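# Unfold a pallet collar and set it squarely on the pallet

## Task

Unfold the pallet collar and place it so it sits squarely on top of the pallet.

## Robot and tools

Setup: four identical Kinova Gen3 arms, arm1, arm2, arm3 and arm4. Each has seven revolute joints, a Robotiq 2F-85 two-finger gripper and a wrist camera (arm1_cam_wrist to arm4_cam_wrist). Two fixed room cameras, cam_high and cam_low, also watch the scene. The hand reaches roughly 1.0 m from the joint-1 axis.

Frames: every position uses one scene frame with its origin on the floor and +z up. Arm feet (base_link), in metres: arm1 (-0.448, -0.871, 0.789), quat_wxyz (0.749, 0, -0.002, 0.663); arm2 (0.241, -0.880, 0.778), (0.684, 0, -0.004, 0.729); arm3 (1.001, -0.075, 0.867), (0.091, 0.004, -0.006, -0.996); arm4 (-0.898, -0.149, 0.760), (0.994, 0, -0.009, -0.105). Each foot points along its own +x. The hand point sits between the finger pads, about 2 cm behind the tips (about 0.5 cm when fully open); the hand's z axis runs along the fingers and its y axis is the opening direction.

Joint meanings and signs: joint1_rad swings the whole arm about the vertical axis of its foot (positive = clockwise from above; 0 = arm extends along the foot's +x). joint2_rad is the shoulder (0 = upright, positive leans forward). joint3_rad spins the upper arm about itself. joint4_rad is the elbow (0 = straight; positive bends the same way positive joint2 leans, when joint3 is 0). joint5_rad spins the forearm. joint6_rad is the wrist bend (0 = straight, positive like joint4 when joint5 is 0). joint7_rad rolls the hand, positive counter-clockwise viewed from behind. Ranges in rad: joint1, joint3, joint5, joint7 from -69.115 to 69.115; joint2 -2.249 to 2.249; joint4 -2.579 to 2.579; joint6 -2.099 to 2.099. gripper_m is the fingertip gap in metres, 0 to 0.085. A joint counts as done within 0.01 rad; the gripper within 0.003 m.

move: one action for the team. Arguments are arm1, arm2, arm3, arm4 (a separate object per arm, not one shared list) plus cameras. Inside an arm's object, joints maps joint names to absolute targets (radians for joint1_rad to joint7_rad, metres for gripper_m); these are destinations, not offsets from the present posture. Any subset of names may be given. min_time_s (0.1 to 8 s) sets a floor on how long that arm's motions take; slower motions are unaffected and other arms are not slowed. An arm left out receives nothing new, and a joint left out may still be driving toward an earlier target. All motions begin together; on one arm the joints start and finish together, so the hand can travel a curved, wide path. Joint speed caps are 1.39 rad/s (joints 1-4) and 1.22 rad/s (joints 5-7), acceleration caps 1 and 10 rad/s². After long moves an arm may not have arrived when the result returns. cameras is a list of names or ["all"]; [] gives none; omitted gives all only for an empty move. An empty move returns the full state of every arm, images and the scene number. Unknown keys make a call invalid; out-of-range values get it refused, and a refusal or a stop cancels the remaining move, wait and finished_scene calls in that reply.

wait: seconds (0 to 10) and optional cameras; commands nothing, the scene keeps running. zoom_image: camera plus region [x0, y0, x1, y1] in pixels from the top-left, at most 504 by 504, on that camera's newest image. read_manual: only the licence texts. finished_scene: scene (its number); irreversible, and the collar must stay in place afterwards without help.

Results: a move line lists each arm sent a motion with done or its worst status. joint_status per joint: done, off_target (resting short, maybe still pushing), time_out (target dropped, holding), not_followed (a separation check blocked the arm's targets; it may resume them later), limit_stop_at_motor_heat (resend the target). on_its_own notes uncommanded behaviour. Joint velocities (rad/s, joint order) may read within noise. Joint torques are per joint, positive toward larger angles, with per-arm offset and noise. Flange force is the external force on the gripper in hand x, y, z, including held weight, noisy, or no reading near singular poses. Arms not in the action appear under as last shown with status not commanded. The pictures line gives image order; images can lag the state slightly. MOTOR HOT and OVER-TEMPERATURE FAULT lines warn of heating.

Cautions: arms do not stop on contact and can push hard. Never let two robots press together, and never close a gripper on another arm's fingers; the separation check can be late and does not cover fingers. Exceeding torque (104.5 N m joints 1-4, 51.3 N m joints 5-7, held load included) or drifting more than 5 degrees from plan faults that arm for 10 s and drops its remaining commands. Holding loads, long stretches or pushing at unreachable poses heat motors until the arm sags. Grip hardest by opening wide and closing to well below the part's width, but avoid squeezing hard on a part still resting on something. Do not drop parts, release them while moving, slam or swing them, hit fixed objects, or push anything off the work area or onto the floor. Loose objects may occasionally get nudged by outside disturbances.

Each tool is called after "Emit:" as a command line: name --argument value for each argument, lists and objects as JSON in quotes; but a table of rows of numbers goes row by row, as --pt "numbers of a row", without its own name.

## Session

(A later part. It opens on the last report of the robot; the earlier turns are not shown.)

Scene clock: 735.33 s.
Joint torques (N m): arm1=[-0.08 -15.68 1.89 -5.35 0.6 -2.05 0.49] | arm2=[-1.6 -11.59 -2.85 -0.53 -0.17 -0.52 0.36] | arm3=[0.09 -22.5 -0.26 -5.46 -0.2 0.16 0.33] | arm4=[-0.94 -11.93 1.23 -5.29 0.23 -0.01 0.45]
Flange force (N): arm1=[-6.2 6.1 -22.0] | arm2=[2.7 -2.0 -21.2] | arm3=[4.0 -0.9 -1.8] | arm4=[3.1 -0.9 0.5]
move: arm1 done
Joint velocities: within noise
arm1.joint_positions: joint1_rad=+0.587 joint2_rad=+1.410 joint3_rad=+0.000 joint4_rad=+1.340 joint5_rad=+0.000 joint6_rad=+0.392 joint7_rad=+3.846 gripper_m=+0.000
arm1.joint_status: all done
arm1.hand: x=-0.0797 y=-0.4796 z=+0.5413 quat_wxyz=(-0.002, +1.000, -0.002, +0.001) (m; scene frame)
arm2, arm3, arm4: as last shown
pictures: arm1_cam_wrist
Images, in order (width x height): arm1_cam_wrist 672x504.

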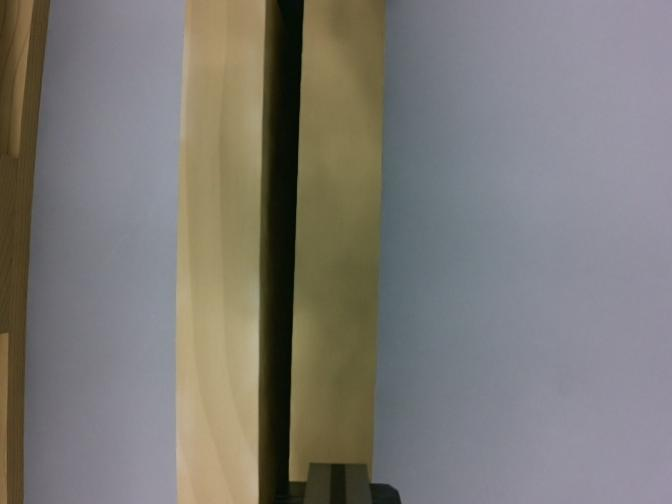

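Emit:
move --arm1 '{"joints":{"joint1_rad":0.5871,"joint2_rad":1.4151,"joint4_rad":1.3358,"joint6_rad":0.3907,"joint7_rad":3.8458},"min_time_s":0.8}'

Emit:
move --arm2 '{"joints":{"joint1_rad":-0.3085,"joint2_rad":1.3574,"joint4_rad":1.6239,"joint6_rad":0.1604,"joint7_rad":2.7711},"min_time_s":1.5}' --cameras '["arm1_cam_wrist","arm2_cam_wrist"]'

Scene clock: 746.67 s.
Joint torques (N m): arm1=[2.62 8.63 4.63 -9.18 1.36 -8.33 0.53] | arm2=[-3.04 -11.53 -4.9 4.35 -0.31 2.16 0.32] | arm3=[0.11 -22.5 -0.24 -5.47 -0.19 0.18 0.32] | arm4=[-0.93 -11.83 1.18 -5.27 0.21 -0.04 0.5]
Flange force (N): arm1=[-22.6 16.2 -86.9] | arm2=[3.1 -11.1 -11.3] | arm3=[4.1 -0.9 -1.8] | arm4=[3.1 -0.7 0.1]
move: arm1 done
Joint velocities: within noise
arm1.joint_positions: joint1_rad=+0.587 joint2_rad=+1.415 joint3_rad=+0.000 joint4_rad=+1.336 joint5_rad=+0.000 joint6_rad=+0.391 joint7_rad=+3.846 gripper_m=+0.000
arm1.joint_status: all done
arm1.hand: x=-0.0797 y=-0.4796 z=+0.5390 quat_wxyz=(-0.002, +1.000, -0.002, +0.001) (m; scene frame)
arm2, arm3, arm4: as last shown
pictures: none

Scene clock: 748.47 s.
Joint torques (N m): arm1=[5.3 7.76 7.5 0.27 1.82 -1.92 0.5] | arm2=[1.49 -23.22 2.14 -5.14 0.39 -2.52 0.51] | arm3=[0.07 -22.55 -0.23 -5.45 -0.19 0.2 0.33] | arm4=[-0.91 -11.85 1.27 -5.31 0.16 -0.05 0.45]
Flange force (N): arm1=[-13.1 -1.2 -65.1] | arm2=[-2.3 5.7 -3.0] | arm3=[4.0 -0.9 -1.6] | arm4=[3.2 -0.8 0.2]
move: arm2 done
Joint velocities: within noise
arm1, arm3, arm4: as last shown
arm1.hand: x=-0.0797 y=-0.4797 z=+0.5390 quat_wxyz=(-0.001, +1.000, -0.002, +0.001) (m; scene frame)
arm2.joint_positions: joint1_rad=-0.309 joint2_rad=+1.357 joint3_rad=+0.000 joint4_rad=+1.624 joint5_rad=+0.000 joint6_rad=+0.160 joint7_rad=+2.771 gripper_m=+0.017
arm2.joint_status: all done
arm2.hand: x=+0.0979 y=-0.4397 z=+0.5317 quat_wxyz=(-0.003, +1.000, +0.001, +0.003) (m; scene frame)
pictures: arm1_cam_wrist, arm2_cam_wrist
Images, in order (width x height): arm1_cam_wrist 672x504, arm2_cam_wrist 672x504.

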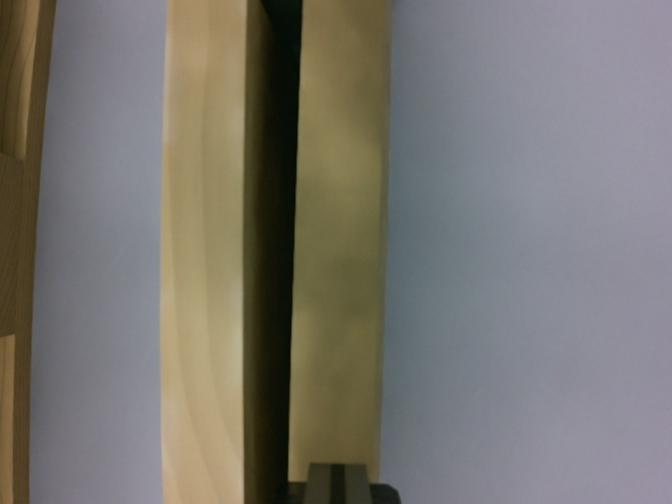

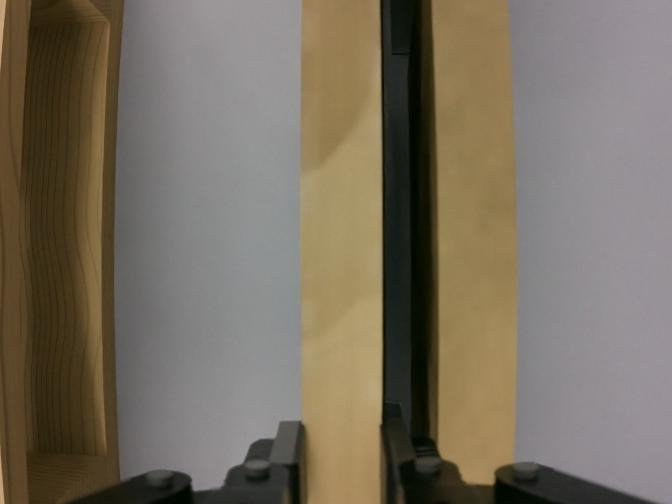

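Emit:
move --arm2 '{"joints":{"joint1_rad":-0.2970,"joint2_rad":1.3638,"joint4_rad":1.5731,"joint6_rad":0.2048,"joint7_rad":2.7825},"min_time_s":1.5}' --cameras '["arm1_cam_wrist","arm2_cam_wrist","arm3_cam_wrist","cam_high"]'

Scene clock: 753.73 s.
Joint torques (N m): arm1=[5.24 7.9 7.34 2.12 1.75 -0.71 0.48] | arm2=[2.86 -22.87 4.26 -7.8 1.13 -4.02 0.88] | arm3=[0.11 -22.5 -0.26 -5.41 -0.19 0.17 0.31] | arm4=[-0.89 -11.9 1.09 -5.28 0.14 -0.06 0.48]
Flange force (N): arm1=[-10.5 -3.8 -61.6] | arm2=[-4.6 10.7 -9.5] | arm3=[3.9 -0.8 -1.7] | arm4=[3.0 -0.7 0.2]
move: arm2 done
Joint velocities: within noise
arm1, arm3, arm4: as last shown
arm1.hand: x=-0.0797 y=-0.4797 z=+0.5390 quat_wxyz=(-0.002, +1.000, -0.002, +0.001) (m; scene frame)
arm2.joint_positions: joint1_rad=-0.297 joint2_rad=+1.364 joint3_rad=+0.000 joint4_rad=+1.573 joint5_rad=+0.000 joint6_rad=+0.205 joint7_rad=+2.782 gripper_m=+0.017
arm2.joint_status: all done
arm2.hand: x=+0.0979 y=-0.4247 z=+0.5317 quat_wxyz=(-0.003, +1.000, +0.001, +0.003) (m; scene frame)
pictures: arm1_cam_wrist, arm2_cam_wrist, arm3_cam_wrist, cam_high
Images, in order (width x height): arm1_cam_wrist 672x504, arm2_cam_wrist 672x504, arm3_cam_wrist 672x504, cam_high 672x504.

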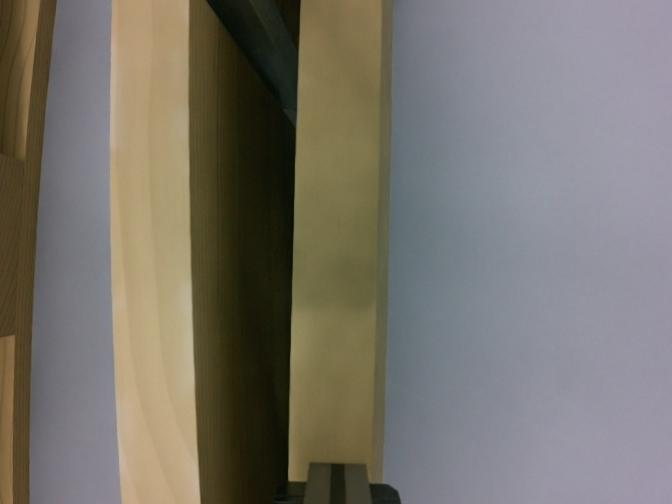

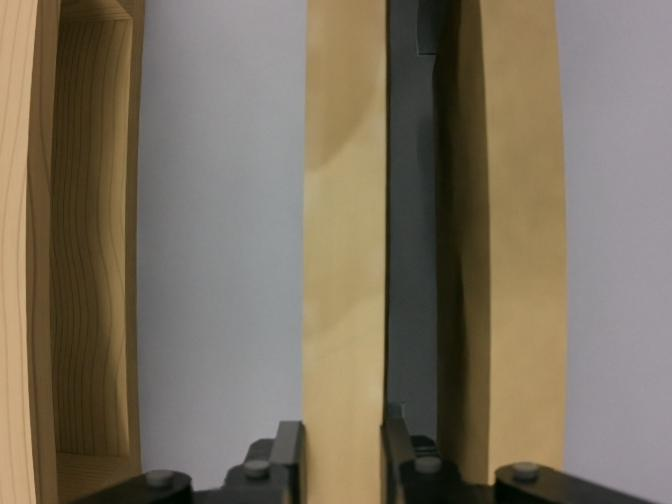

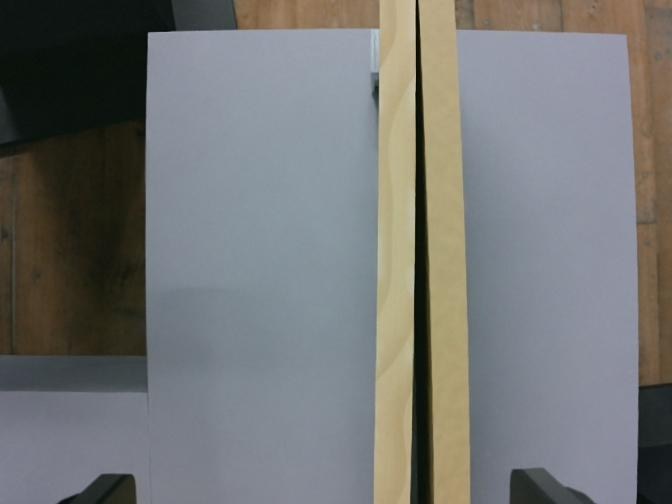

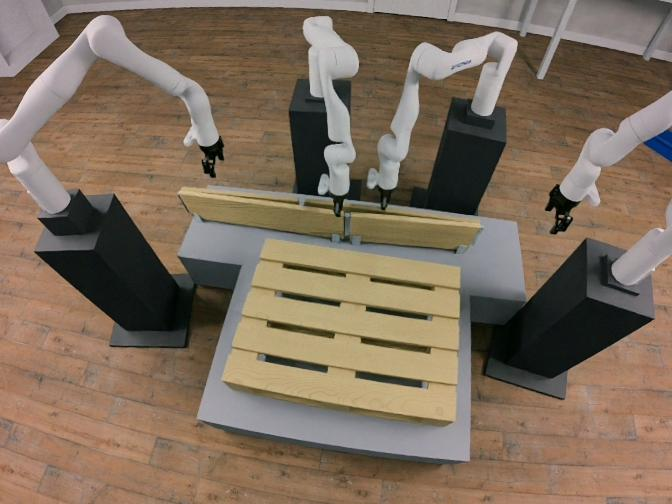

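Emit:
move --arm2 '{"joints":{"joint1_rad":-0.2778,"joint2_rad":1.3814,"joint4_rad":1.4648,"joint6_rad":0.2955,"joint7_rad":2.8017},"min_time_s":2.0}'

Emit:
move --arm2 '{"joints":{"joint1_rad":-0.2678,"joint2_rad":1.4062,"joint4_rad":1.3440,"joint6_rad":0.3914,"joint7_rad":2.8117},"min_time_s":2.0}' --cameras '["arm1_cam_wrist","arm2_cam_wrist","arm3_cam_wrist","arm4_cam_wrist","cam_high","cam_low"]'

Scene clock: 769.27 s.
Joint torques (N m): arm1=[6.44 15.12 8.57 5.58 2.07 0.52 0.56] | arm2=[3.79 -24.28 5.6 -22.23 1.37 -12.48 0.71] | arm3=[0.12 -22.53 -0.24 -5.42 -0.21 0.18 0.32] | arm4=[-0.89 -11.84 1.22 -5.35 0.18 -0.08 0.52]
Flange force (N): arm1=[-9.7 -8.1 -71.2] | arm2=[1.9 36.3 -36.2] | arm3=[3.9 -0.8 -1.7] | arm4=[3.2 -0.5 0.1]
move: arm2 done
Joint velocities: within noise
arm1, arm3, arm4: as last shown
arm1.hand: x=-0.0797 y=-0.4796 z=+0.5390 quat_wxyz=(-0.002, +1.000, -0.002, +0.001) (m; scene frame)
arm2.joint_positions: joint1_rad=-0.278 joint2_rad=+1.381 joint3_rad=+0.000 joint4_rad=+1.465 joint5_rad=+0.000 joint6_rad=+0.296 joint7_rad=+2.802 gripper_m=+0.017
arm2.joint_status: all done
arm2.hand: x=+0.0969 y=-0.3947 z=+0.5316 quat_wxyz=(-0.003, +1.000, +0.001, +0.003) (m; scene frame)
pictures: none

Scene clock: 771.57 s.
Joint torques (N m): arm1=[6.69 25.91 8.52 6.44 2.08 -0.59 0.48] | arm2=[-0.04 -18.88 -0.2 -26.09 -0.36 -15.65 -0.18] | arm3=[0.09 -22.5 -0.27 -5.42 -0.2 0.19 0.32] | arm4=[-0.85 -11.95 1.22 -5.28 0.18 0.01 0.5]
Flange force (N): arm1=[-12.0 -6.2 -94.7] | arm2=[14.0 45.8 -57.3] | arm3=[3.9 -0.9 -1.7] | arm4=[3.0 -0.5 0.6]
move: arm2 done
Joint velocities: within noise
arm1, arm3, arm4: as last shown
arm1.hand: x=-0.0797 y=-0.4798 z=+0.5389 quat_wxyz=(-0.001, +1.000, -0.002, +0.001) (m; scene frame)
arm2.joint_positions: joint1_rad=-0.268 joint2_rad=+1.406 joint3_rad=+0.000 joint4_rad=+1.344 joint5_rad=+0.000 joint6_rad=+0.391 joint7_rad=+2.812 gripper_m=+0.017
arm2.joint_status: all done
arm2.hand: x=+0.0919 y=-0.3644 z=+0.5317 quat_wxyz=(-0.003, +1.000, +0.001, +0.003) (m; scene frame)
pictures: arm1_cam_wrist, arm2_cam_wrist, arm3_cam_wrist, arm4_cam_wrist, cam_high, cam_low
Images, in order (width x height): arm1_cam_wrist 672x504, arm2_cam_wrist 672x504, arm3_cam_wrist 672x504, arm4_cam_wrist 672x504, cam_high 672x504, cam_low 672x504.

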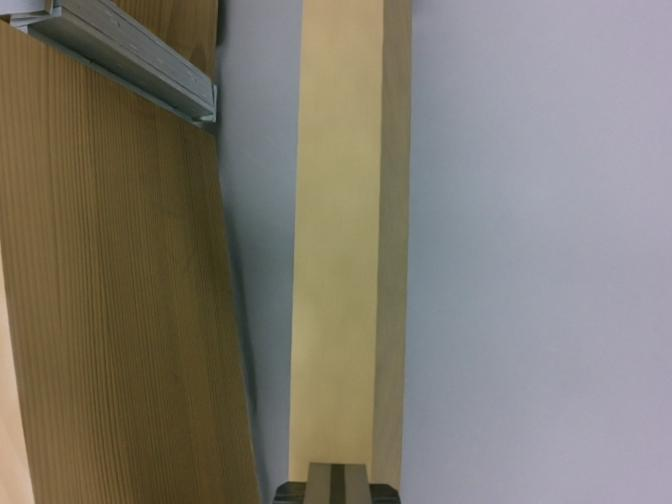

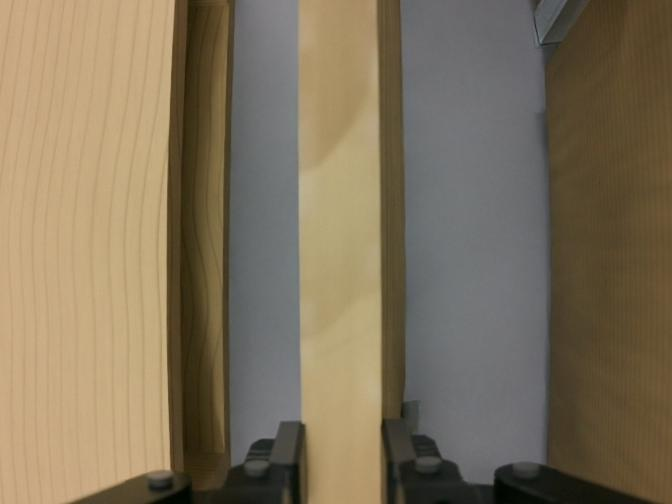

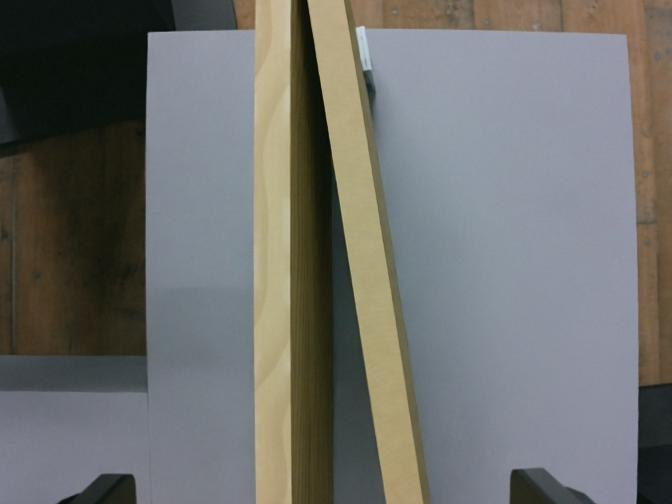

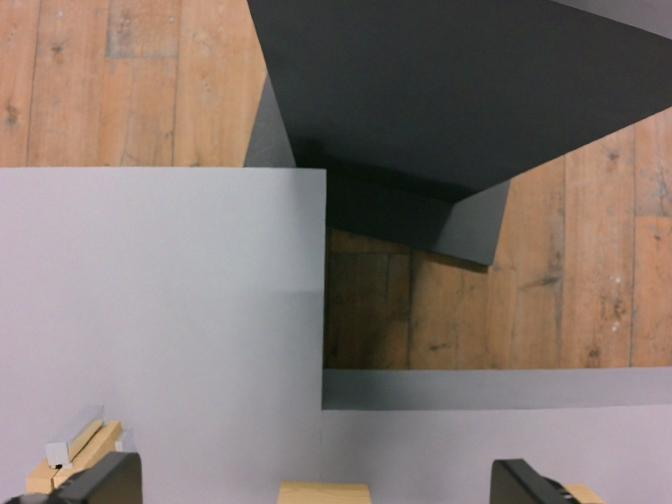

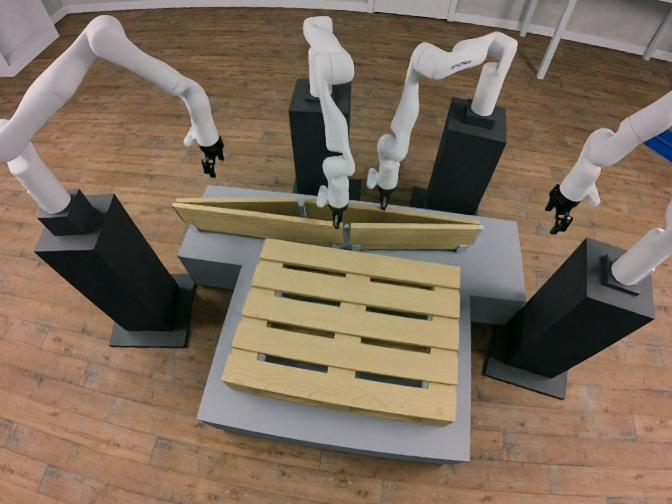

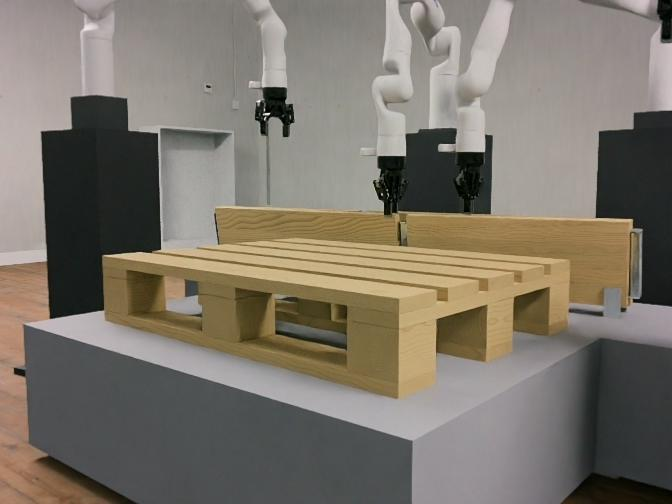

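Emit:
move --arm2 '{"joints":{"gripper_m":0.05}}' --arm1 '{"joints":{"joint1_rad":0.5871,"joint2_rad":1.3998,"joint4_rad":1.3474,"joint6_rad":0.3944,"joint7_rad":3.8458},"min_time_s":0.8}'

Emit:
move --arm1 '{"joints":{"joint1_rad":0.588,"joint2_rad":0.5958,"joint4_rad":2.1678,"joint6_rad":0.378,"joint7_rad":3.8513},"min_time_s":1.5}' --arm2 '{"joints":{"joint1_rad":-0.2661,"joint2_rad":1.2565,"joint4_rad":1.4401,"joint6_rad":0.4450,"joint7_rad":2.8135},"min_time_s":1.0}'

Emit:
move --arm2 '{"joints":{"joint1_rad":-0.4477,"joint2_rad":1.1415,"joint4_rad":1.7966,"joint6_rad":0.2035,"joint7_rad":2.6442}}'

Emit:
wait --seconds 0.4 --cameras '["arm1_cam_wrist","arm2_cam_wrist","arm3_cam_wrist"]'

Scene clock: 796.67 s.
Joint torques (N m): arm1=[-0.54 -21.88 1.43 -3.91 0.48 -0.1 0.47] | arm2=[1.79 -23.67 1.45 -3.51 0.04 -0.23 0.13] | arm3=[0.1 -22.54 -0.22 -5.41 -0.2 0.2 0.32] | arm4=[-1.02 -11.89 1.21 -5.31 0.19 -0.02 0.51]
Flange force (N): arm1=[-1.7 2.6 -4.4] | arm2=[-3.3 0.5 0.6] | arm3=[3.9 -0.8 -1.6] | arm4=[3.2 -0.9 0.4]
move: arm1 done; arm2 done
Joint velocities: within noise
arm1.joint_positions: joint1_rad=+0.587 joint2_rad=+1.400 joint3_rad=+0.000 joint4_rad=+1.347 joint5_rad=+0.000 joint6_rad=+0.394 joint7_rad=+3.846 gripper_m=+0.000
arm1.joint_status: all done
arm1.hand: x=-0.0797 y=-0.4797 z=+0.5458 quat_wxyz=(-0.002, +1.000, -0.002, +0.001) (m; scene frame)
arm2.joint_positions: joint1_rad=-0.268 joint2_rad=+1.406 joint3_rad=+0.000 joint4_rad=+1.344 joint5_rad=+0.000 joint6_rad=+0.391 joint7_rad=+2.812 gripper_m=+0.050
arm2.joint_status: all done
arm2.hand: x=+0.0919 y=-0.3645 z=+0.5317 quat_wxyz=(-0.003, +1.000, +0.001, +0.003) (m; scene frame)
arm3.joint_positions: joint1_rad=-0.483 joint2_rad=+1.147 joint3_rad=+0.000 joint4_rad=+1.416 joint5_rad=+0.000 joint6_rad=+0.579 joint7_rad=+0.905 gripper_m=+0.085
arm3.joint_status: not commanded
arm3.hand: x=+0.5495 y=-0.3996 z=+0.7503 quat_wxyz=(-0.005, -1.000, +0.000, -0.004) (m; scene frame)
arm4.joint_positions: joint1_rad=+0.037 joint2_rad=+0.403 joint3_rad=+0.000 joint4_rad=+2.240 joint5_rad=+0.000 joint6_rad=+0.498 joint7_rad=+1.819 gripper_m=+0.085
arm4.joint_status: not commanded
arm4.hand: x=-0.6002 y=-0.2508 z=+0.8493 quat_wxyz=(-0.008, +0.000, -1.000, +0.001) (m; scene frame)
pictures: none

Scene clock: 798.80 s.
Joint torques (N m): arm1=[-0.61 -13.68 1.24 -3.77 0.46 -0.1 0.47] | arm2=[1.15 -22.78 0.78 -3.34 -0.14 0.09 0.13] | arm3=[0.13 -22.52 -0.28 -5.43 -0.2 0.18 0.33] | arm4=[-0.95 -11.84 1.24 -5.29 0.18 -0.06 0.49]
Flange force (N): arm1=[-0.8 2.4 -2.9] | arm2=[-2.4 -0.7 0.2] | arm3=[4.0 -0.8 -1.7] | arm4=[3.1 -0.8 0.1]
move: arm1 done; arm2 done
Joint velocities: within noise
arm1.joint_positions: joint1_rad=+0.588 joint2_rad=+0.596 joint3_rad=+0.000 joint4_rad=+2.168 joint5_rad=+0.000 joint6_rad=+0.378 joint7_rad=+3.851 gripper_m=+0.000
arm1.joint_status: all done
arm1.hand: x=-0.1994 y=-0.6199 z=+0.8198 quat_wxyz=(-0.002, +1.000, +0.000, +0.001) (m; scene frame)
arm2.joint_positions: joint1_rad=-0.266 joint2_rad=+1.256 joint3_rad=+0.000 joint4_rad=+1.440 joint5_rad=+0.000 joint6_rad=+0.445 joint7_rad=+2.814 gripper_m=+0.050
arm2.joint_status: all done
arm2.hand: x=+0.0922 y=-0.3642 z=+0.5996 quat_wxyz=(-0.003, +1.000, +0.001, +0.003) (m; scene frame)
arm3, arm4: as last shown
pictures: none

Scene clock: 800.30 s.
Joint torques (N m): arm1=[-0.59 -13.65 1.25 -3.78 0.47 -0.1 0.44] | arm2=[1.15 -20.02 0.65 -1.17 -0.09 0.13 0.16] | arm3=[0.11 -22.52 -0.3 -5.45 -0.2 0.19 0.29] | arm4=[-0.87 -11.94 1.2 -5.25 0.18 -0.02 0.52]
Flange force (N): arm1=[-0.9 2.5 -3.0] | arm2=[-3.0 -0.2 0.5] | arm3=[4.0 -0.9 -1.7] | arm4=[2.8 -0.5 0.5]
move: arm2 done
Joint velocities: within noise
arm1, arm3, arm4: as last shown
arm2.joint_positions: joint1_rad=-0.448 joint2_rad=+1.142 joint3_rad=+0.000 joint4_rad=+1.797 joint5_rad=+0.000 joint6_rad=+0.204 joint7_rad=+2.644 gripper_m=+0.050
arm2.joint_status: all done
arm2.hand: x=+0.0453 y=-0.4778 z=+0.6197 quat_wxyz=(-0.003, +1.000, +0.007, +0.003) (m; scene frame)
pictures: none

Scene clock: 800.70 s.
Joint torques (N m): arm1=[-0.6 -13.68 1.19 -3.78 0.47 -0.11 0.44] | arm2=[1.1 -20.02 0.74 -1.21 -0.12 0.09 0.13] | arm3=[0.12 -22.5 -0.27 -5.42 -0.21 0.18 0.3] | arm4=[-1 -11.9 1.24 -5.43 0.24 -0.1 0.45]
Flange force (N): arm1=[-0.8 2.4 -2.9] | arm2=[-2.8 -0.3 0.5] | arm3=[3.9 -0.8 -1.7] | arm4=[3.5 -1.0 0.3]
Joint velocities: within noise
arm1.joint_positions: joint1_rad=+0.588 joint2_rad=+0.596 joint3_rad=+0.000 joint4_rad=+2.168 joint5_rad=+0.000 joint6_rad=+0.378 joint7_rad=+3.851 gripper_m=+0.000
arm1.joint_status: not commanded
arm1.hand: x=-0.1994 y=-0.6199 z=+0.8198 quat_wxyz=(-0.002, +1.000, +0.000, +0.001) (m; scene frame)
arm2.joint_positions: joint1_rad=-0.448 joint2_rad=+1.142 joint3_rad=+0.000 joint4_rad=+1.797 joint5_rad=+0.000 joint6_rad=+0.204 joint7_rad=+2.644 gripper_m=+0.050
arm2.joint_status: all done
arm2.hand: x=+0.0453 y=-0.4778 z=+0.6197 quat_wxyz=(-0.003, +1.000, +0.007, +0.003) (m; scene frame)
arm3.joint_positions: joint1_rad=-0.483 joint2_rad=+1.147 joint3_rad=+0.000 joint4_rad=+1.416 joint5_rad=+0.000 joint6_rad=+0.579 joint7_rad=+0.905 gripper_m=+0.085
arm3.joint_status: not commanded
arm3.hand: x=+0.5495 y=-0.3996 z=+0.7503 quat_wxyz=(-0.005, -1.000, +0.000, -0.004) (m; scene frame)
arm4.joint_positions: joint1_rad=+0.037 joint2_rad=+0.403 joint3_rad=+0.000 joint4_rad=+2.240 joint5_rad=+0.000 joint6_rad=+0.498 joint7_rad=+1.819 gripper_m=+0.085
arm4.joint_status: not commanded
arm4.hand: x=-0.6002 y=-0.2508 z=+0.8493 quat_wxyz=(-0.008, +0.000, -1.000, +0.001) (m; scene frame)
wait: 0.40 s; at rest by 0.27 s
pictures: arm1_cam_wrist, arm2_cam_wrist, arm3_cam_wrist
Images, in order (width x height): arm1_cam_wrist 672x504, arm2_cam_wrist 672x504, arm3_cam_wrist 672x504.

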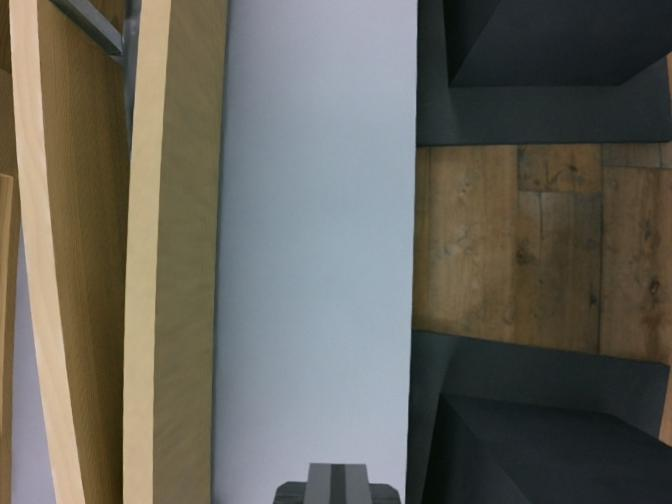

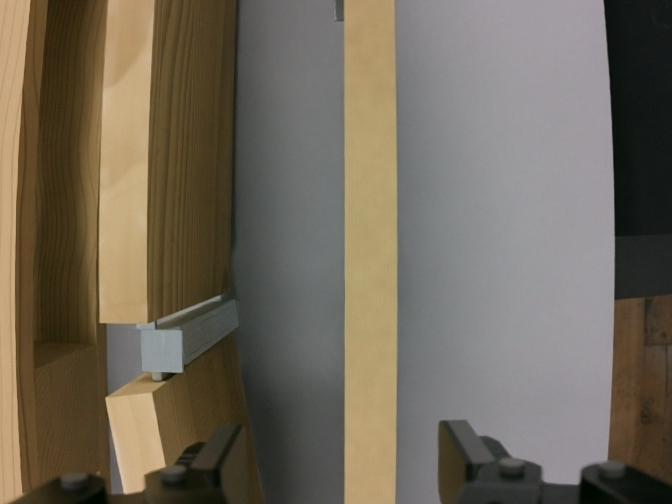

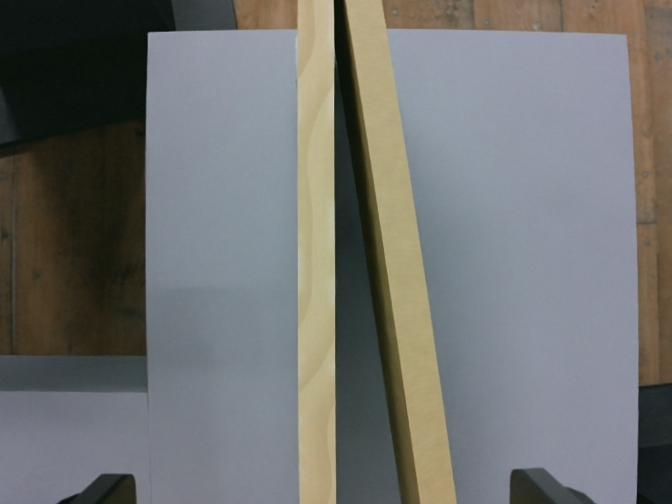

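Emit:
move --arm2 '{"joints":{"joint1_rad":-0.1008,"joint2_rad":1.0266,"joint4_rad":1.9786,"joint6_rad":0.1364,"joint7_rad":2.9912,"gripper_m":0.036}}' --arm3 '{"joints":{"joint1_rad":-0.6208,"joint2_rad":1.4011,"joint4_rad":1.3622,"joint6_rad":0.3783,"joint7_rad":0.9079,"gripper_m":0.036}}' --arm4 '{"joints":{"joint1_rad":0.1815,"joint2_rad":1.4832,"joint4_rad":0.6294,"joint6_rad":1.0290,"joint7_rad":2.0762,"gripper_m":0.036}}'

Emit:
wait --seconds 0.5 --cameras '["arm2_cam_wrist","arm3_cam_wrist","arm4_cam_wrist"]'

Scene clock: 865.40 s.
Joint torques (N m): arm1=[-0.57 -13.65 1.24 -3.79 0.45 -0.12 0.45] | arm2=[1.15 -18.37 0.69 -0.61 -0.11 0.08 0.11] | arm3=[0.14 -22.45 -0.21 -3.9 -0.21 0.19 0.31] | arm4=[-0.95 -27.75 1.54 -8.61 0.28 -0.05 0.52]
Flange force (N): arm1=[-0.9 2.4 -3.0] | arm2=[-2.8 -1.2 0.4] | arm3=[3.9 -0.8 -2.6] | arm4=[7.0 3.3 -1.9]
move: arm2 done; arm3 done; arm4 done
Joint velocities: within noise
arm1: as last shown
arm2.joint_positions: joint1_rad=-0.101 joint2_rad=+1.027 joint3_rad=+0.000 joint4_rad=+1.979 joint5_rad=+0.000 joint6_rad=+0.136 joint7_rad=+2.991 gripper_m=+0.036
arm2.joint_status: all done
arm2.hand: x=+0.2003 y=-0.4779 z=+0.6597 quat_wxyz=(-0.003, +1.000, +0.007, +0.003) (m; scene frame)
arm3.joint_positions: joint1_rad=-0.621 joint2_rad=+1.401 joint3_rad=+0.000 joint4_rad=+1.362 joint5_rad=+0.000 joint6_rad=+0.378 joint7_rad=+0.908 gripper_m=+0.036
arm3.joint_status: all done
arm3.hand: x=+0.6164 y=-0.4423 z=+0.6202 quat_wxyz=(-0.006, -0.998, -0.070, -0.004) (m; scene frame)
arm4.joint_positions: joint1_rad=+0.181 joint2_rad=+1.483 joint3_rad=+0.000 joint4_rad=+0.629 joint5_rad=+0.000 joint6_rad=+1.029 joint7_rad=+2.076 gripper_m=+0.036
arm4.joint_status: all done
arm4.hand: x=-0.2691 y=-0.4360 z=+0.6191 quat_wxyz=(-0.008, +0.057, -0.998, +0.002) (m; scene frame)
pictures: none

Scene clock: 865.90 s.
Joint torques (N m): arm1=[-0.59 -13.68 1.26 -3.74 0.46 -0.12 0.46] | arm2=[1.22 -18.48 0.69 -0.6 -0.15 0.08 0.17] | arm3=[0.12 -22.43 -0.22 -3.89 -0.19 0.17 0.3] | arm4=[-0.93 -27.7 1.54 -8.55 0.22 -0.07 0.51]
Flange force (N): arm1=[-0.8 2.3 -3.0] | arm2=[-3.1 -1.3 0.7] | arm3=[3.7 -0.7 -2.6] | arm4=[6.7 3.1 -1.9]
Joint velocities: within noise
arm1.joint_positions: joint1_rad=+0.588 joint2_rad=+0.596 joint3_rad=+0.000 joint4_rad=+2.168 joint5_rad=+0.000 joint6_rad=+0.378 joint7_rad=+3.851 gripper_m=+0.000
arm1.joint_status: not commanded
arm1.hand: x=-0.1994 y=-0.6199 z=+0.8198 quat_wxyz=(-0.002, +1.000, +0.000, +0.001) (m; scene frame)
arm2.joint_positions: joint1_rad=-0.101 joint2_rad=+1.027 joint3_rad=+0.000 joint4_rad=+1.979 joint5_rad=+0.000 joint6_rad=+0.136 joint7_rad=+2.991 gripper_m=+0.036
arm2.joint_status: all done
arm2.hand: x=+0.2003 y=-0.4779 z=+0.6597 quat_wxyz=(-0.003, +1.000, +0.007, +0.003) (m; scene frame)
arm3.joint_positions: joint1_rad=-0.621 joint2_rad=+1.401 joint3_rad=+0.000 joint4_rad=+1.362 joint5_rad=+0.000 joint6_rad=+0.378 joint7_rad=+0.908 gripper_m=+0.036
arm3.joint_status: all done
arm3.hand: x=+0.6164 y=-0.4423 z=+0.6202 quat_wxyz=(-0.006, -0.998, -0.070, -0.004) (m; scene frame)
arm4.joint_positions: joint1_rad=+0.181 joint2_rad=+1.483 joint3_rad=+0.000 joint4_rad=+0.629 joint5_rad=+0.000 joint6_rad=+1.029 joint7_rad=+2.076 gripper_m=+0.036
arm4.joint_status: all done
arm4.hand: x=-0.2692 y=-0.4360 z=+0.6191 quat_wxyz=(-0.008, +0.057, -0.998, +0.002) (m; scene frame)
wait: 0.50 s; at rest by 0.27 s
pictures: arm2_cam_wrist, arm3_cam_wrist, arm4_cam_wrist
Images, in order (width x height): arm2_cam_wrist 672x504, arm3_cam_wrist 672x504, arm4_cam_wrist 672x504.

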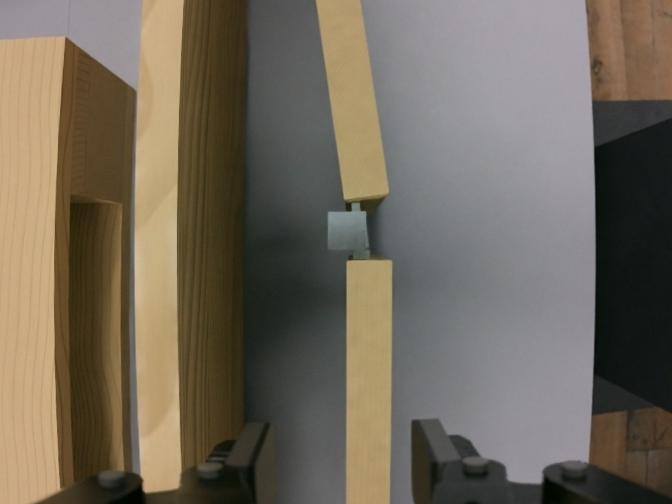

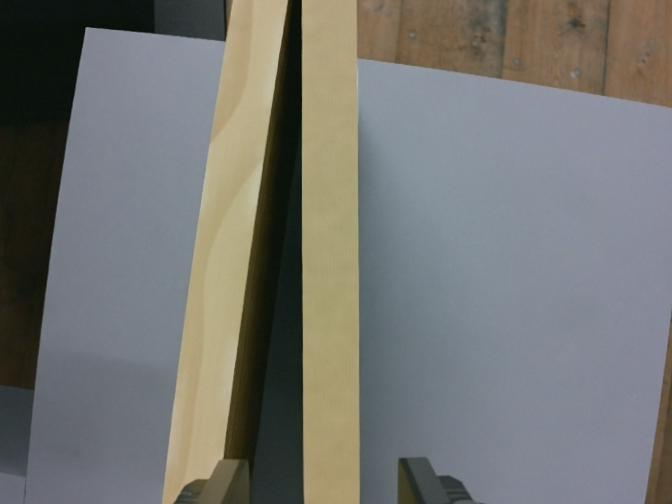

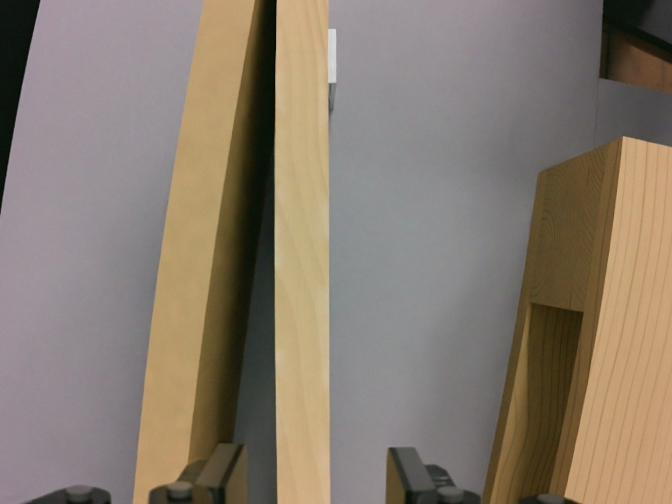

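Emit:
move --arm2 '{"joints":{"joint1_rad":-0.3490,"joint2_rad":1.1295,"joint4_rad":1.8700,"joint6_rad":0.1421,"joint7_rad":2.7430}}'

Emit:
move --arm2 '{"joints":{"joint1_rad":-0.3490,"joint2_rad":1.3496,"joint4_rad":1.7741,"joint6_rad":0.0180,"joint7_rad":2.7430},"min_time_s":2.0}' --arm3 '{"joints":{"joint1_rad":-0.6119,"joint2_rad":1.6223,"joint4_rad":1.1281,"joint6_rad":0.3913,"joint7_rad":0.9142},"min_time_s":2.0}' --arm4 '{"joints":{"joint1_rad":0.1965,"joint2_rad":1.6871,"joint4_rad":0.4393,"joint6_rad":1.0152,"joint7_rad":2.0882},"min_time_s":2.0}' --cameras '["arm2_cam_wrist","arm3_cam_wrist","arm4_cam_wrist","cam_high"]'

Scene clock: 921.07 s.
Joint torques (N m): arm1=[-0.62 -13.69 1.23 -3.77 0.46 -0.11 0.48] | arm2=[1.16 -19.39 0.72 -0.67 -0.11 0.1 0.16] | arm3=[0.12 -22.43 -0.2 -3.92 -0.18 0.18 0.34] | arm4=[-0.95 -27.64 1.59 -8.5 0.23 -0.02 0.47]
Flange force (N): arm1=[-0.8 2.4 -2.9] | arm2=[-3.0 -0.4 0.5] | arm3=[3.9 -0.8 -2.7] | arm4=[6.7 3.0 -1.9]
move: arm2 done
Joint velocities: within noise
arm1, arm3, arm4: as last shown
arm2.joint_positions: joint1_rad=-0.349 joint2_rad=+1.129 joint3_rad=+0.000 joint4_rad=+1.870 joint5_rad=+0.000 joint6_rad=+0.142 joint7_rad=+2.743 gripper_m=+0.036
arm2.joint_status: all done
arm2.hand: x=+0.0943 y=-0.4797 z=+0.6212 quat_wxyz=(-0.003, +1.000, +0.007, +0.003) (m; scene frame)
pictures: none

Scene clock: 923.37 s.
Joint torques (N m): arm1=[-0.6 -13.67 1.25 -3.8 0.47 -0.09 0.47] | arm2=[1.17 -19.74 0.73 0.47 -0.13 0.09 0.14] | arm3=[0.09 -22.82 -0.21 -4.01 -0.19 0.18 0.31] | arm4=[-0.9 -27.66 1.53 -8.45 0.21 -0.02 0.47]
Flange force (N): arm1=[-1.0 2.5 -2.9] | arm2=[-2.9 -0.5 1.0] | arm3=[4.1 -1.0 -3.5] | arm4=no reading
move: arm2 done; arm3 done; arm4 done
Joint velocities: within noise
arm1: as last shown
arm2.joint_positions: joint1_rad=-0.349 joint2_rad=+1.350 joint3_rad=+0.000 joint4_rad=+1.774 joint5_rad=+0.000 joint6_rad=+0.018 joint7_rad=+2.743 gripper_m=+0.036
arm2.joint_status: all done
arm2.hand: x=+0.0984 y=-0.4874 z=+0.5307 quat_wxyz=(-0.003, +1.000, +0.007, +0.003) (m; scene frame)
arm3.joint_positions: joint1_rad=-0.612 joint2_rad=+1.622 joint3_rad=+0.000 joint4_rad=+1.128 joint5_rad=+0.000 joint6_rad=+0.391 joint7_rad=+0.914 gripper_m=+0.036
arm3.joint_status: all done
arm3.hand: x=+0.6075 y=-0.4464 z=+0.5289 quat_wxyz=(-0.006, -0.998, -0.069, -0.004) (m; scene frame)
arm4.joint_positions: joint1_rad=+0.196 joint2_rad=+1.687 joint3_rad=+0.000 joint4_rad=+0.439 joint5_rad=+0.000 joint6_rad=+1.015 joint7_rad=+2.088 gripper_m=+0.036
arm4.joint_status: all done
arm4.hand: x=-0.2752 y=-0.4442 z=+0.5297 quat_wxyz=(-0.008, +0.055, -0.998, +0.002) (m; scene frame)
pictures: arm2_cam_wrist, arm3_cam_wrist, arm4_cam_wrist, cam_high
Images, in order (width x height): arm2_cam_wrist 672x504, arm3_cam_wrist 672x504, arm4_cam_wrist 672x504, cam_high 672x504.

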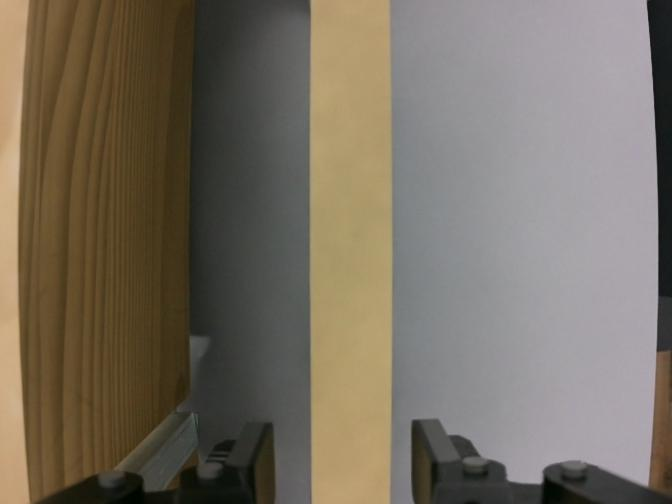

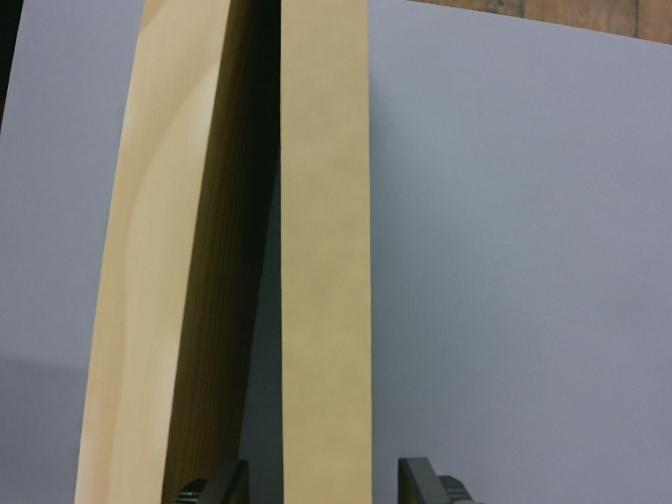

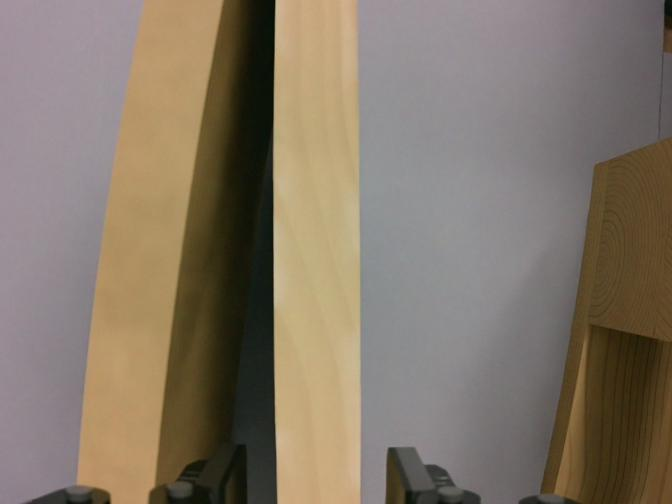

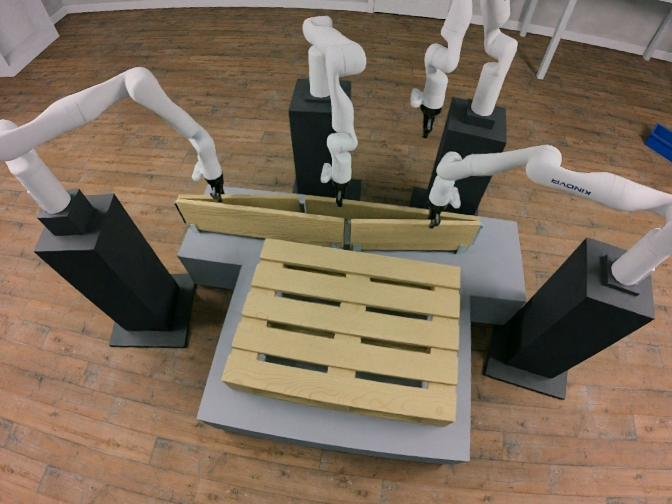

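Emit:
move --arm2 '{"joints":{"joint2_rad":1.3592,"joint4_rad":1.7695,"joint6_rad":0.0129},"min_time_s":0.6}' --arm3 '{"joints":{"joint2_rad":1.6316,"joint4_rad":1.1175,"joint6_rad":0.3925},"min_time_s":0.6}' --arm4 '{"joints":{"joint2_rad":1.6991,"joint4_rad":0.4236,"joint6_rad":1.0189},"min_time_s":0.6}'

Emit:
move --arm2 '{"joints":{"gripper_m":0.0}}' --arm3 '{"joints":{"gripper_m":0.0}}' --arm4 '{"joints":{"gripper_m":0.0}}' --cameras '["arm2_cam_wrist","arm3_cam_wrist","arm4_cam_wrist"]'

Scene clock: 938.77 s.
Joint torques (N m): arm1=[-0.58 -13.67 1.24 -3.74 0.47 -0.09 0.46] | arm2=[1.15 -19.76 0.76 0.57 -0.11 0.13 0.11] | arm3=[0.11 -22.77 -0.21 -4.02 -0.18 0.17 0.32] | arm4=[-0.91 -27.63 1.52 -8.55 0.27 -0.07 0.49]
Flange force (N): arm1=[-0.8 2.3 -2.9] | arm2=[-2.9 -0.6 1.2] | arm3=[4.2 -1.0 -3.6] | arm4=no reading
move: arm2 done; arm3 done; arm4 done
Joint velocities: within noise
arm1: as last shown
arm2.joint_positions: joint1_rad=-0.349 joint2_rad=+1.359 joint3_rad=+0.000 joint4_rad=+1.770 joint5_rad=+0.000 joint6_rad=+0.013 joint7_rad=+2.743 gripper_m=+0.036
arm2.joint_status: all done
arm2.hand: x=+0.0987 y=-0.4880 z=+0.5267 quat_wxyz=(-0.003, +1.000, +0.007, +0.003) (m; scene frame)
arm3.joint_positions: joint1_rad=-0.612 joint2_rad=+1.632 joint3_rad=+0.000 joint4_rad=+1.117 joint5_rad=+0.000 joint6_rad=+0.392 joint7_rad=+0.914 gripper_m=+0.036
arm3.joint_status: all done
arm3.hand: x=+0.6074 y=-0.4466 z=+0.5252 quat_wxyz=(-0.006, -0.998, -0.069, -0.004) (m; scene frame)
arm4.joint_positions: joint1_rad=+0.196 joint2_rad=+1.699 joint3_rad=+0.000 joint4_rad=+0.424 joint5_rad=+0.000 joint6_rad=+1.019 joint7_rad=+2.088 gripper_m=+0.036
arm4.joint_status: all done
arm4.hand: x=-0.2752 y=-0.4442 z=+0.5256 quat_wxyz=(-0.008, +0.055, -0.998, +0.002) (m; scene frame)
pictures: none

Scene clock: 939.53 s.
Joint torques (N m): arm1=[-0.59 -13.7 1.24 -3.75 0.47 -0.09 0.46] | arm2=[1.11 -16.35 1.14 -3.28 0.21 -1.9 0.41] | arm3=[0.6 -18.27 0.55 -5.52 0.15 -1.46 0.5] | arm4=[0.67 -24.8 2.08 -9.23 0.33 -2.36 -0.2]
Flange force (N): arm1=[-0.8 2.3 -2.9] | arm2=[-1.5 5.3 -15.2] | arm3=[9.5 -3.2 -18.2] | arm4=no reading
move: arm2 off_target; arm3 off_target; arm4 off_target
Joint velocities: within noise
arm1: as last shown
arm2.joint_positions: joint1_rad=-0.349 joint2_rad=+1.359 joint3_rad=+0.000 joint4_rad=+1.770 joint5_rad=+0.000 joint6_rad=+0.013 joint7_rad=+2.743 gripper_m=+0.017
arm2.joint_status: gripper_m off_target (ended at +0.017, target +0.000)
arm2.hand: x=+0.0987 y=-0.4880 z=+0.5267 quat_wxyz=(-0.003, +1.000, +0.007, +0.003) (m; scene frame)
arm3.joint_positions: joint1_rad=-0.612 joint2_rad=+1.632 joint3_rad=+0.000 joint4_rad=+1.117 joint5_rad=+0.000 joint6_rad=+0.392 joint7_rad=+0.914 gripper_m=+0.018
arm3.joint_status: gripper_m off_target (ended at +0.018, target +0.000)
arm3.hand: x=+0.6074 y=-0.4466 z=+0.5252 quat_wxyz=(-0.006, -0.998, -0.068, -0.004) (m; scene frame)
arm4.joint_positions: joint1_rad=+0.196 joint2_rad=+1.699 joint3_rad=+0.000 joint4_rad=+0.424 joint5_rad=+0.000 joint6_rad=+1.019 joint7_rad=+2.088 gripper_m=+0.018
arm4.joint_status: gripper_m off_target (ended at +0.018, target +0.000)
arm4.hand: x=-0.2752 y=-0.4442 z=+0.5256 quat_wxyz=(-0.008, +0.055, -0.998, +0.002) (m; scene frame)
pictures: arm2_cam_wrist, arm3_cam_wrist, arm4_cam_wrist
Images, in order (width x height): arm2_cam_wrist 672x504, arm3_cam_wrist 672x504, arm4_cam_wrist 672x504.

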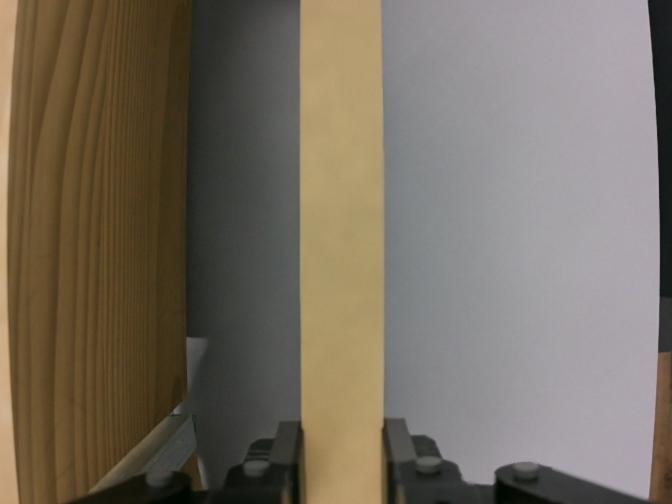

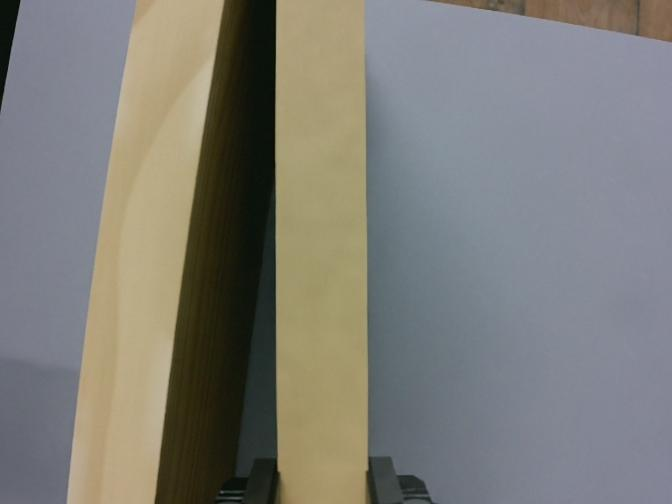

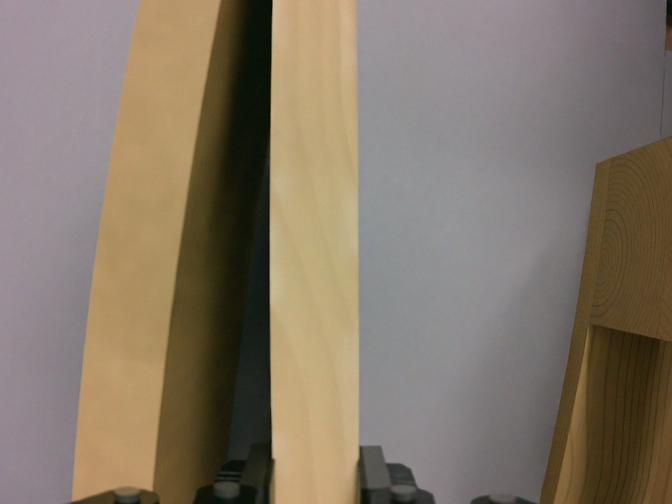

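Emit:
move --arm2 '{"joints":{"joint1_rad":-0.3631,"joint2_rad":1.2165,"joint4_rad":1.8395,"joint6_rad":0.0856,"joint7_rad":2.7288},"min_time_s":1.8}' --arm3 '{"joints":{"joint1_rad":-0.5831,"joint2_rad":1.4878,"joint4_rad":1.2735,"joint6_rad":0.3803,"joint7_rad":0.9712},"min_time_s":1.8}' --arm4 '{"joints":{"joint1_rad":0.1816,"joint2_rad":1.5076,"joint4_rad":0.6975,"joint6_rad":0.9365,"joint7_rad":2.1019},"min_time_s":1.8}'

Emit:
move --arm2 '{"joints":{"joint1_rad":-0.3621,"joint2_rad":1.0837,"joint4_rad":1.8986,"joint6_rad":0.1593,"joint7_rad":2.7298},"min_time_s":1.6}' --arm3 '{"joints":{"joint1_rad":-0.5845,"joint2_rad":1.3660,"joint4_rad":1.3698,"joint6_rad":0.4057,"joint7_rad":0.9698},"min_time_s":1.6}' --arm4 '{"joints":{"joint1_rad":0.1812,"joint2_rad":1.4000,"joint4_rad":0.7710,"joint6_rad":0.9706,"joint7_rad":2.1015},"min_time_s":1.6}' --cameras '["cam_high","cam_low"]'

Scene clock: 983.23 s.
Joint torques (N m): arm1=[-0.59 -13.7 1.25 -3.78 0.47 -0.08 0.46] | arm2=[-0.71 -21.4 -1.22 0.99 0.39 0.79 0.78] | arm3=[-2.36 -32.87 -3.21 -2.75 -1.14 2.32 -0.06] | arm4=[-0.05 -43.38 2.01 -12.16 0.1 1.81 0.41]
Flange force (N): arm1=[-0.9 2.4 -2.8] | arm2=[-1.0 -3.5 7.5] | arm3=[-5.2 -1.2 23.6] | arm4=[-0.2 0.3 26.1]
move: arm2 done; arm3 done; arm4 done
Joint velocities: within noise
arm1: as last shown
arm2.joint_positions: joint1_rad=-0.363 joint2_rad=+1.216 joint3_rad=+0.000 joint4_rad=+1.839 joint5_rad=+0.000 joint6_rad=+0.086 joint7_rad=+2.729 gripper_m=+0.017
arm2.joint_status: all done
arm2.hand: x=+0.0903 y=-0.4848 z=+0.5854 quat_wxyz=(-0.003, +1.000, +0.007, +0.003) (m; scene frame)
arm3.joint_positions: joint1_rad=-0.583 joint2_rad=+1.488 joint3_rad=+0.000 joint4_rad=+1.273 joint5_rad=+0.000 joint6_rad=+0.380 joint7_rad=+0.971 gripper_m=+0.018
arm3.joint_status: all done
arm3.hand: x=+0.5995 y=-0.4314 z=+0.5840 quat_wxyz=(-0.006, -0.997, -0.083, -0.004) (m; scene frame)
arm4.joint_positions: joint1_rad=+0.182 joint2_rad=+1.508 joint3_rad=+0.000 joint4_rad=+0.697 joint5_rad=+0.000 joint6_rad=+0.936 joint7_rad=+2.102 gripper_m=+0.018
arm4.joint_status: all done
arm4.hand: x=-0.2827 y=-0.4302 z=+0.5844 quat_wxyz=(-0.008, +0.069, -0.998, +0.002) (m; scene frame)
pictures: none

Scene clock: 985.13 s.
Joint torques (N m): arm1=[-0.59 -13.68 1.25 -3.76 0.46 -0.13 0.46] | arm2=[-0.35 -21.43 -0.83 -0.03 0.34 0.8 0.69] | arm3=[-1.27 -34.26 -1.85 -4.57 -0.85 1.56 0.01] | arm4=[-0.6 -44.35 1.66 -13.71 -0.13 0.94 0.32]
Flange force (N): arm1=[-0.8 2.4 -3.0] | arm2=[-1.5 -2.7 8.0] | arm3=[-2.1 -0.5 23.8] | arm4=[2.0 0.5 26.1]
move: arm2 done; arm3 done; arm4 done
Joint velocities: within noise
arm1: as last shown
arm2.joint_positions: joint1_rad=-0.362 joint2_rad=+1.084 joint3_rad=+0.000 joint4_rad=+1.899 joint5_rad=+0.000 joint6_rad=+0.159 joint7_rad=+2.730 gripper_m=+0.017
arm2.joint_status: all done
arm2.hand: x=+0.0903 y=-0.4848 z=+0.6392 quat_wxyz=(-0.003, +1.000, +0.007, +0.003) (m; scene frame)
arm3.joint_positions: joint1_rad=-0.585 joint2_rad=+1.366 joint3_rad=+0.000 joint4_rad=+1.370 joint5_rad=+0.000 joint6_rad=+0.406 joint7_rad=+0.970 gripper_m=+0.018
arm3.joint_status: all done
arm3.hand: x=+0.5995 y=-0.4315 z=+0.6377 quat_wxyz=(-0.006, -0.997, -0.083, -0.004) (m; scene frame)
arm4.joint_positions: joint1_rad=+0.181 joint2_rad=+1.400 joint3_rad=+0.000 joint4_rad=+0.771 joint5_rad=+0.000 joint6_rad=+0.971 joint7_rad=+2.101 gripper_m=+0.018
arm4.joint_status: all done
arm4.hand: x=-0.2827 y=-0.4302 z=+0.6381 quat_wxyz=(-0.008, +0.069, -0.998, +0.002) (m; scene frame)
pictures: cam_high, cam_low
Images, in order (width x height): cam_high 672x504, cam_low 672x504.

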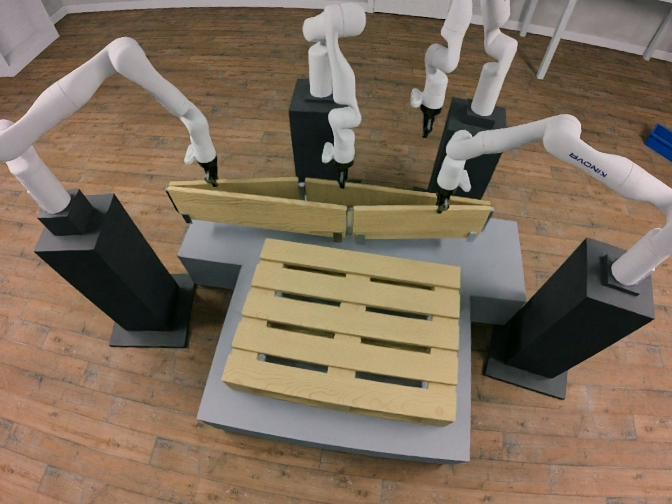

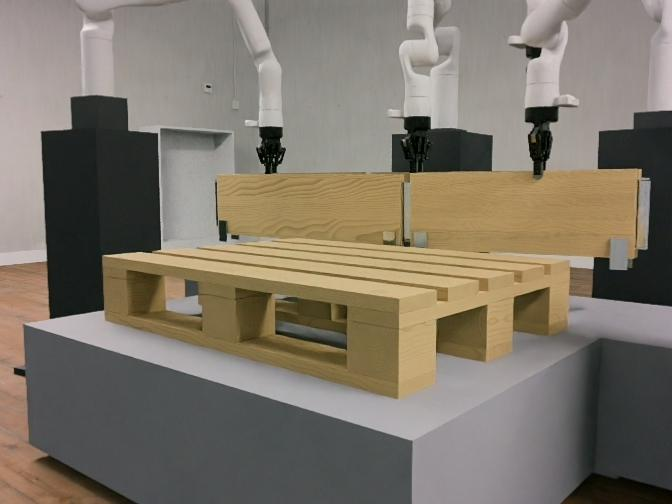

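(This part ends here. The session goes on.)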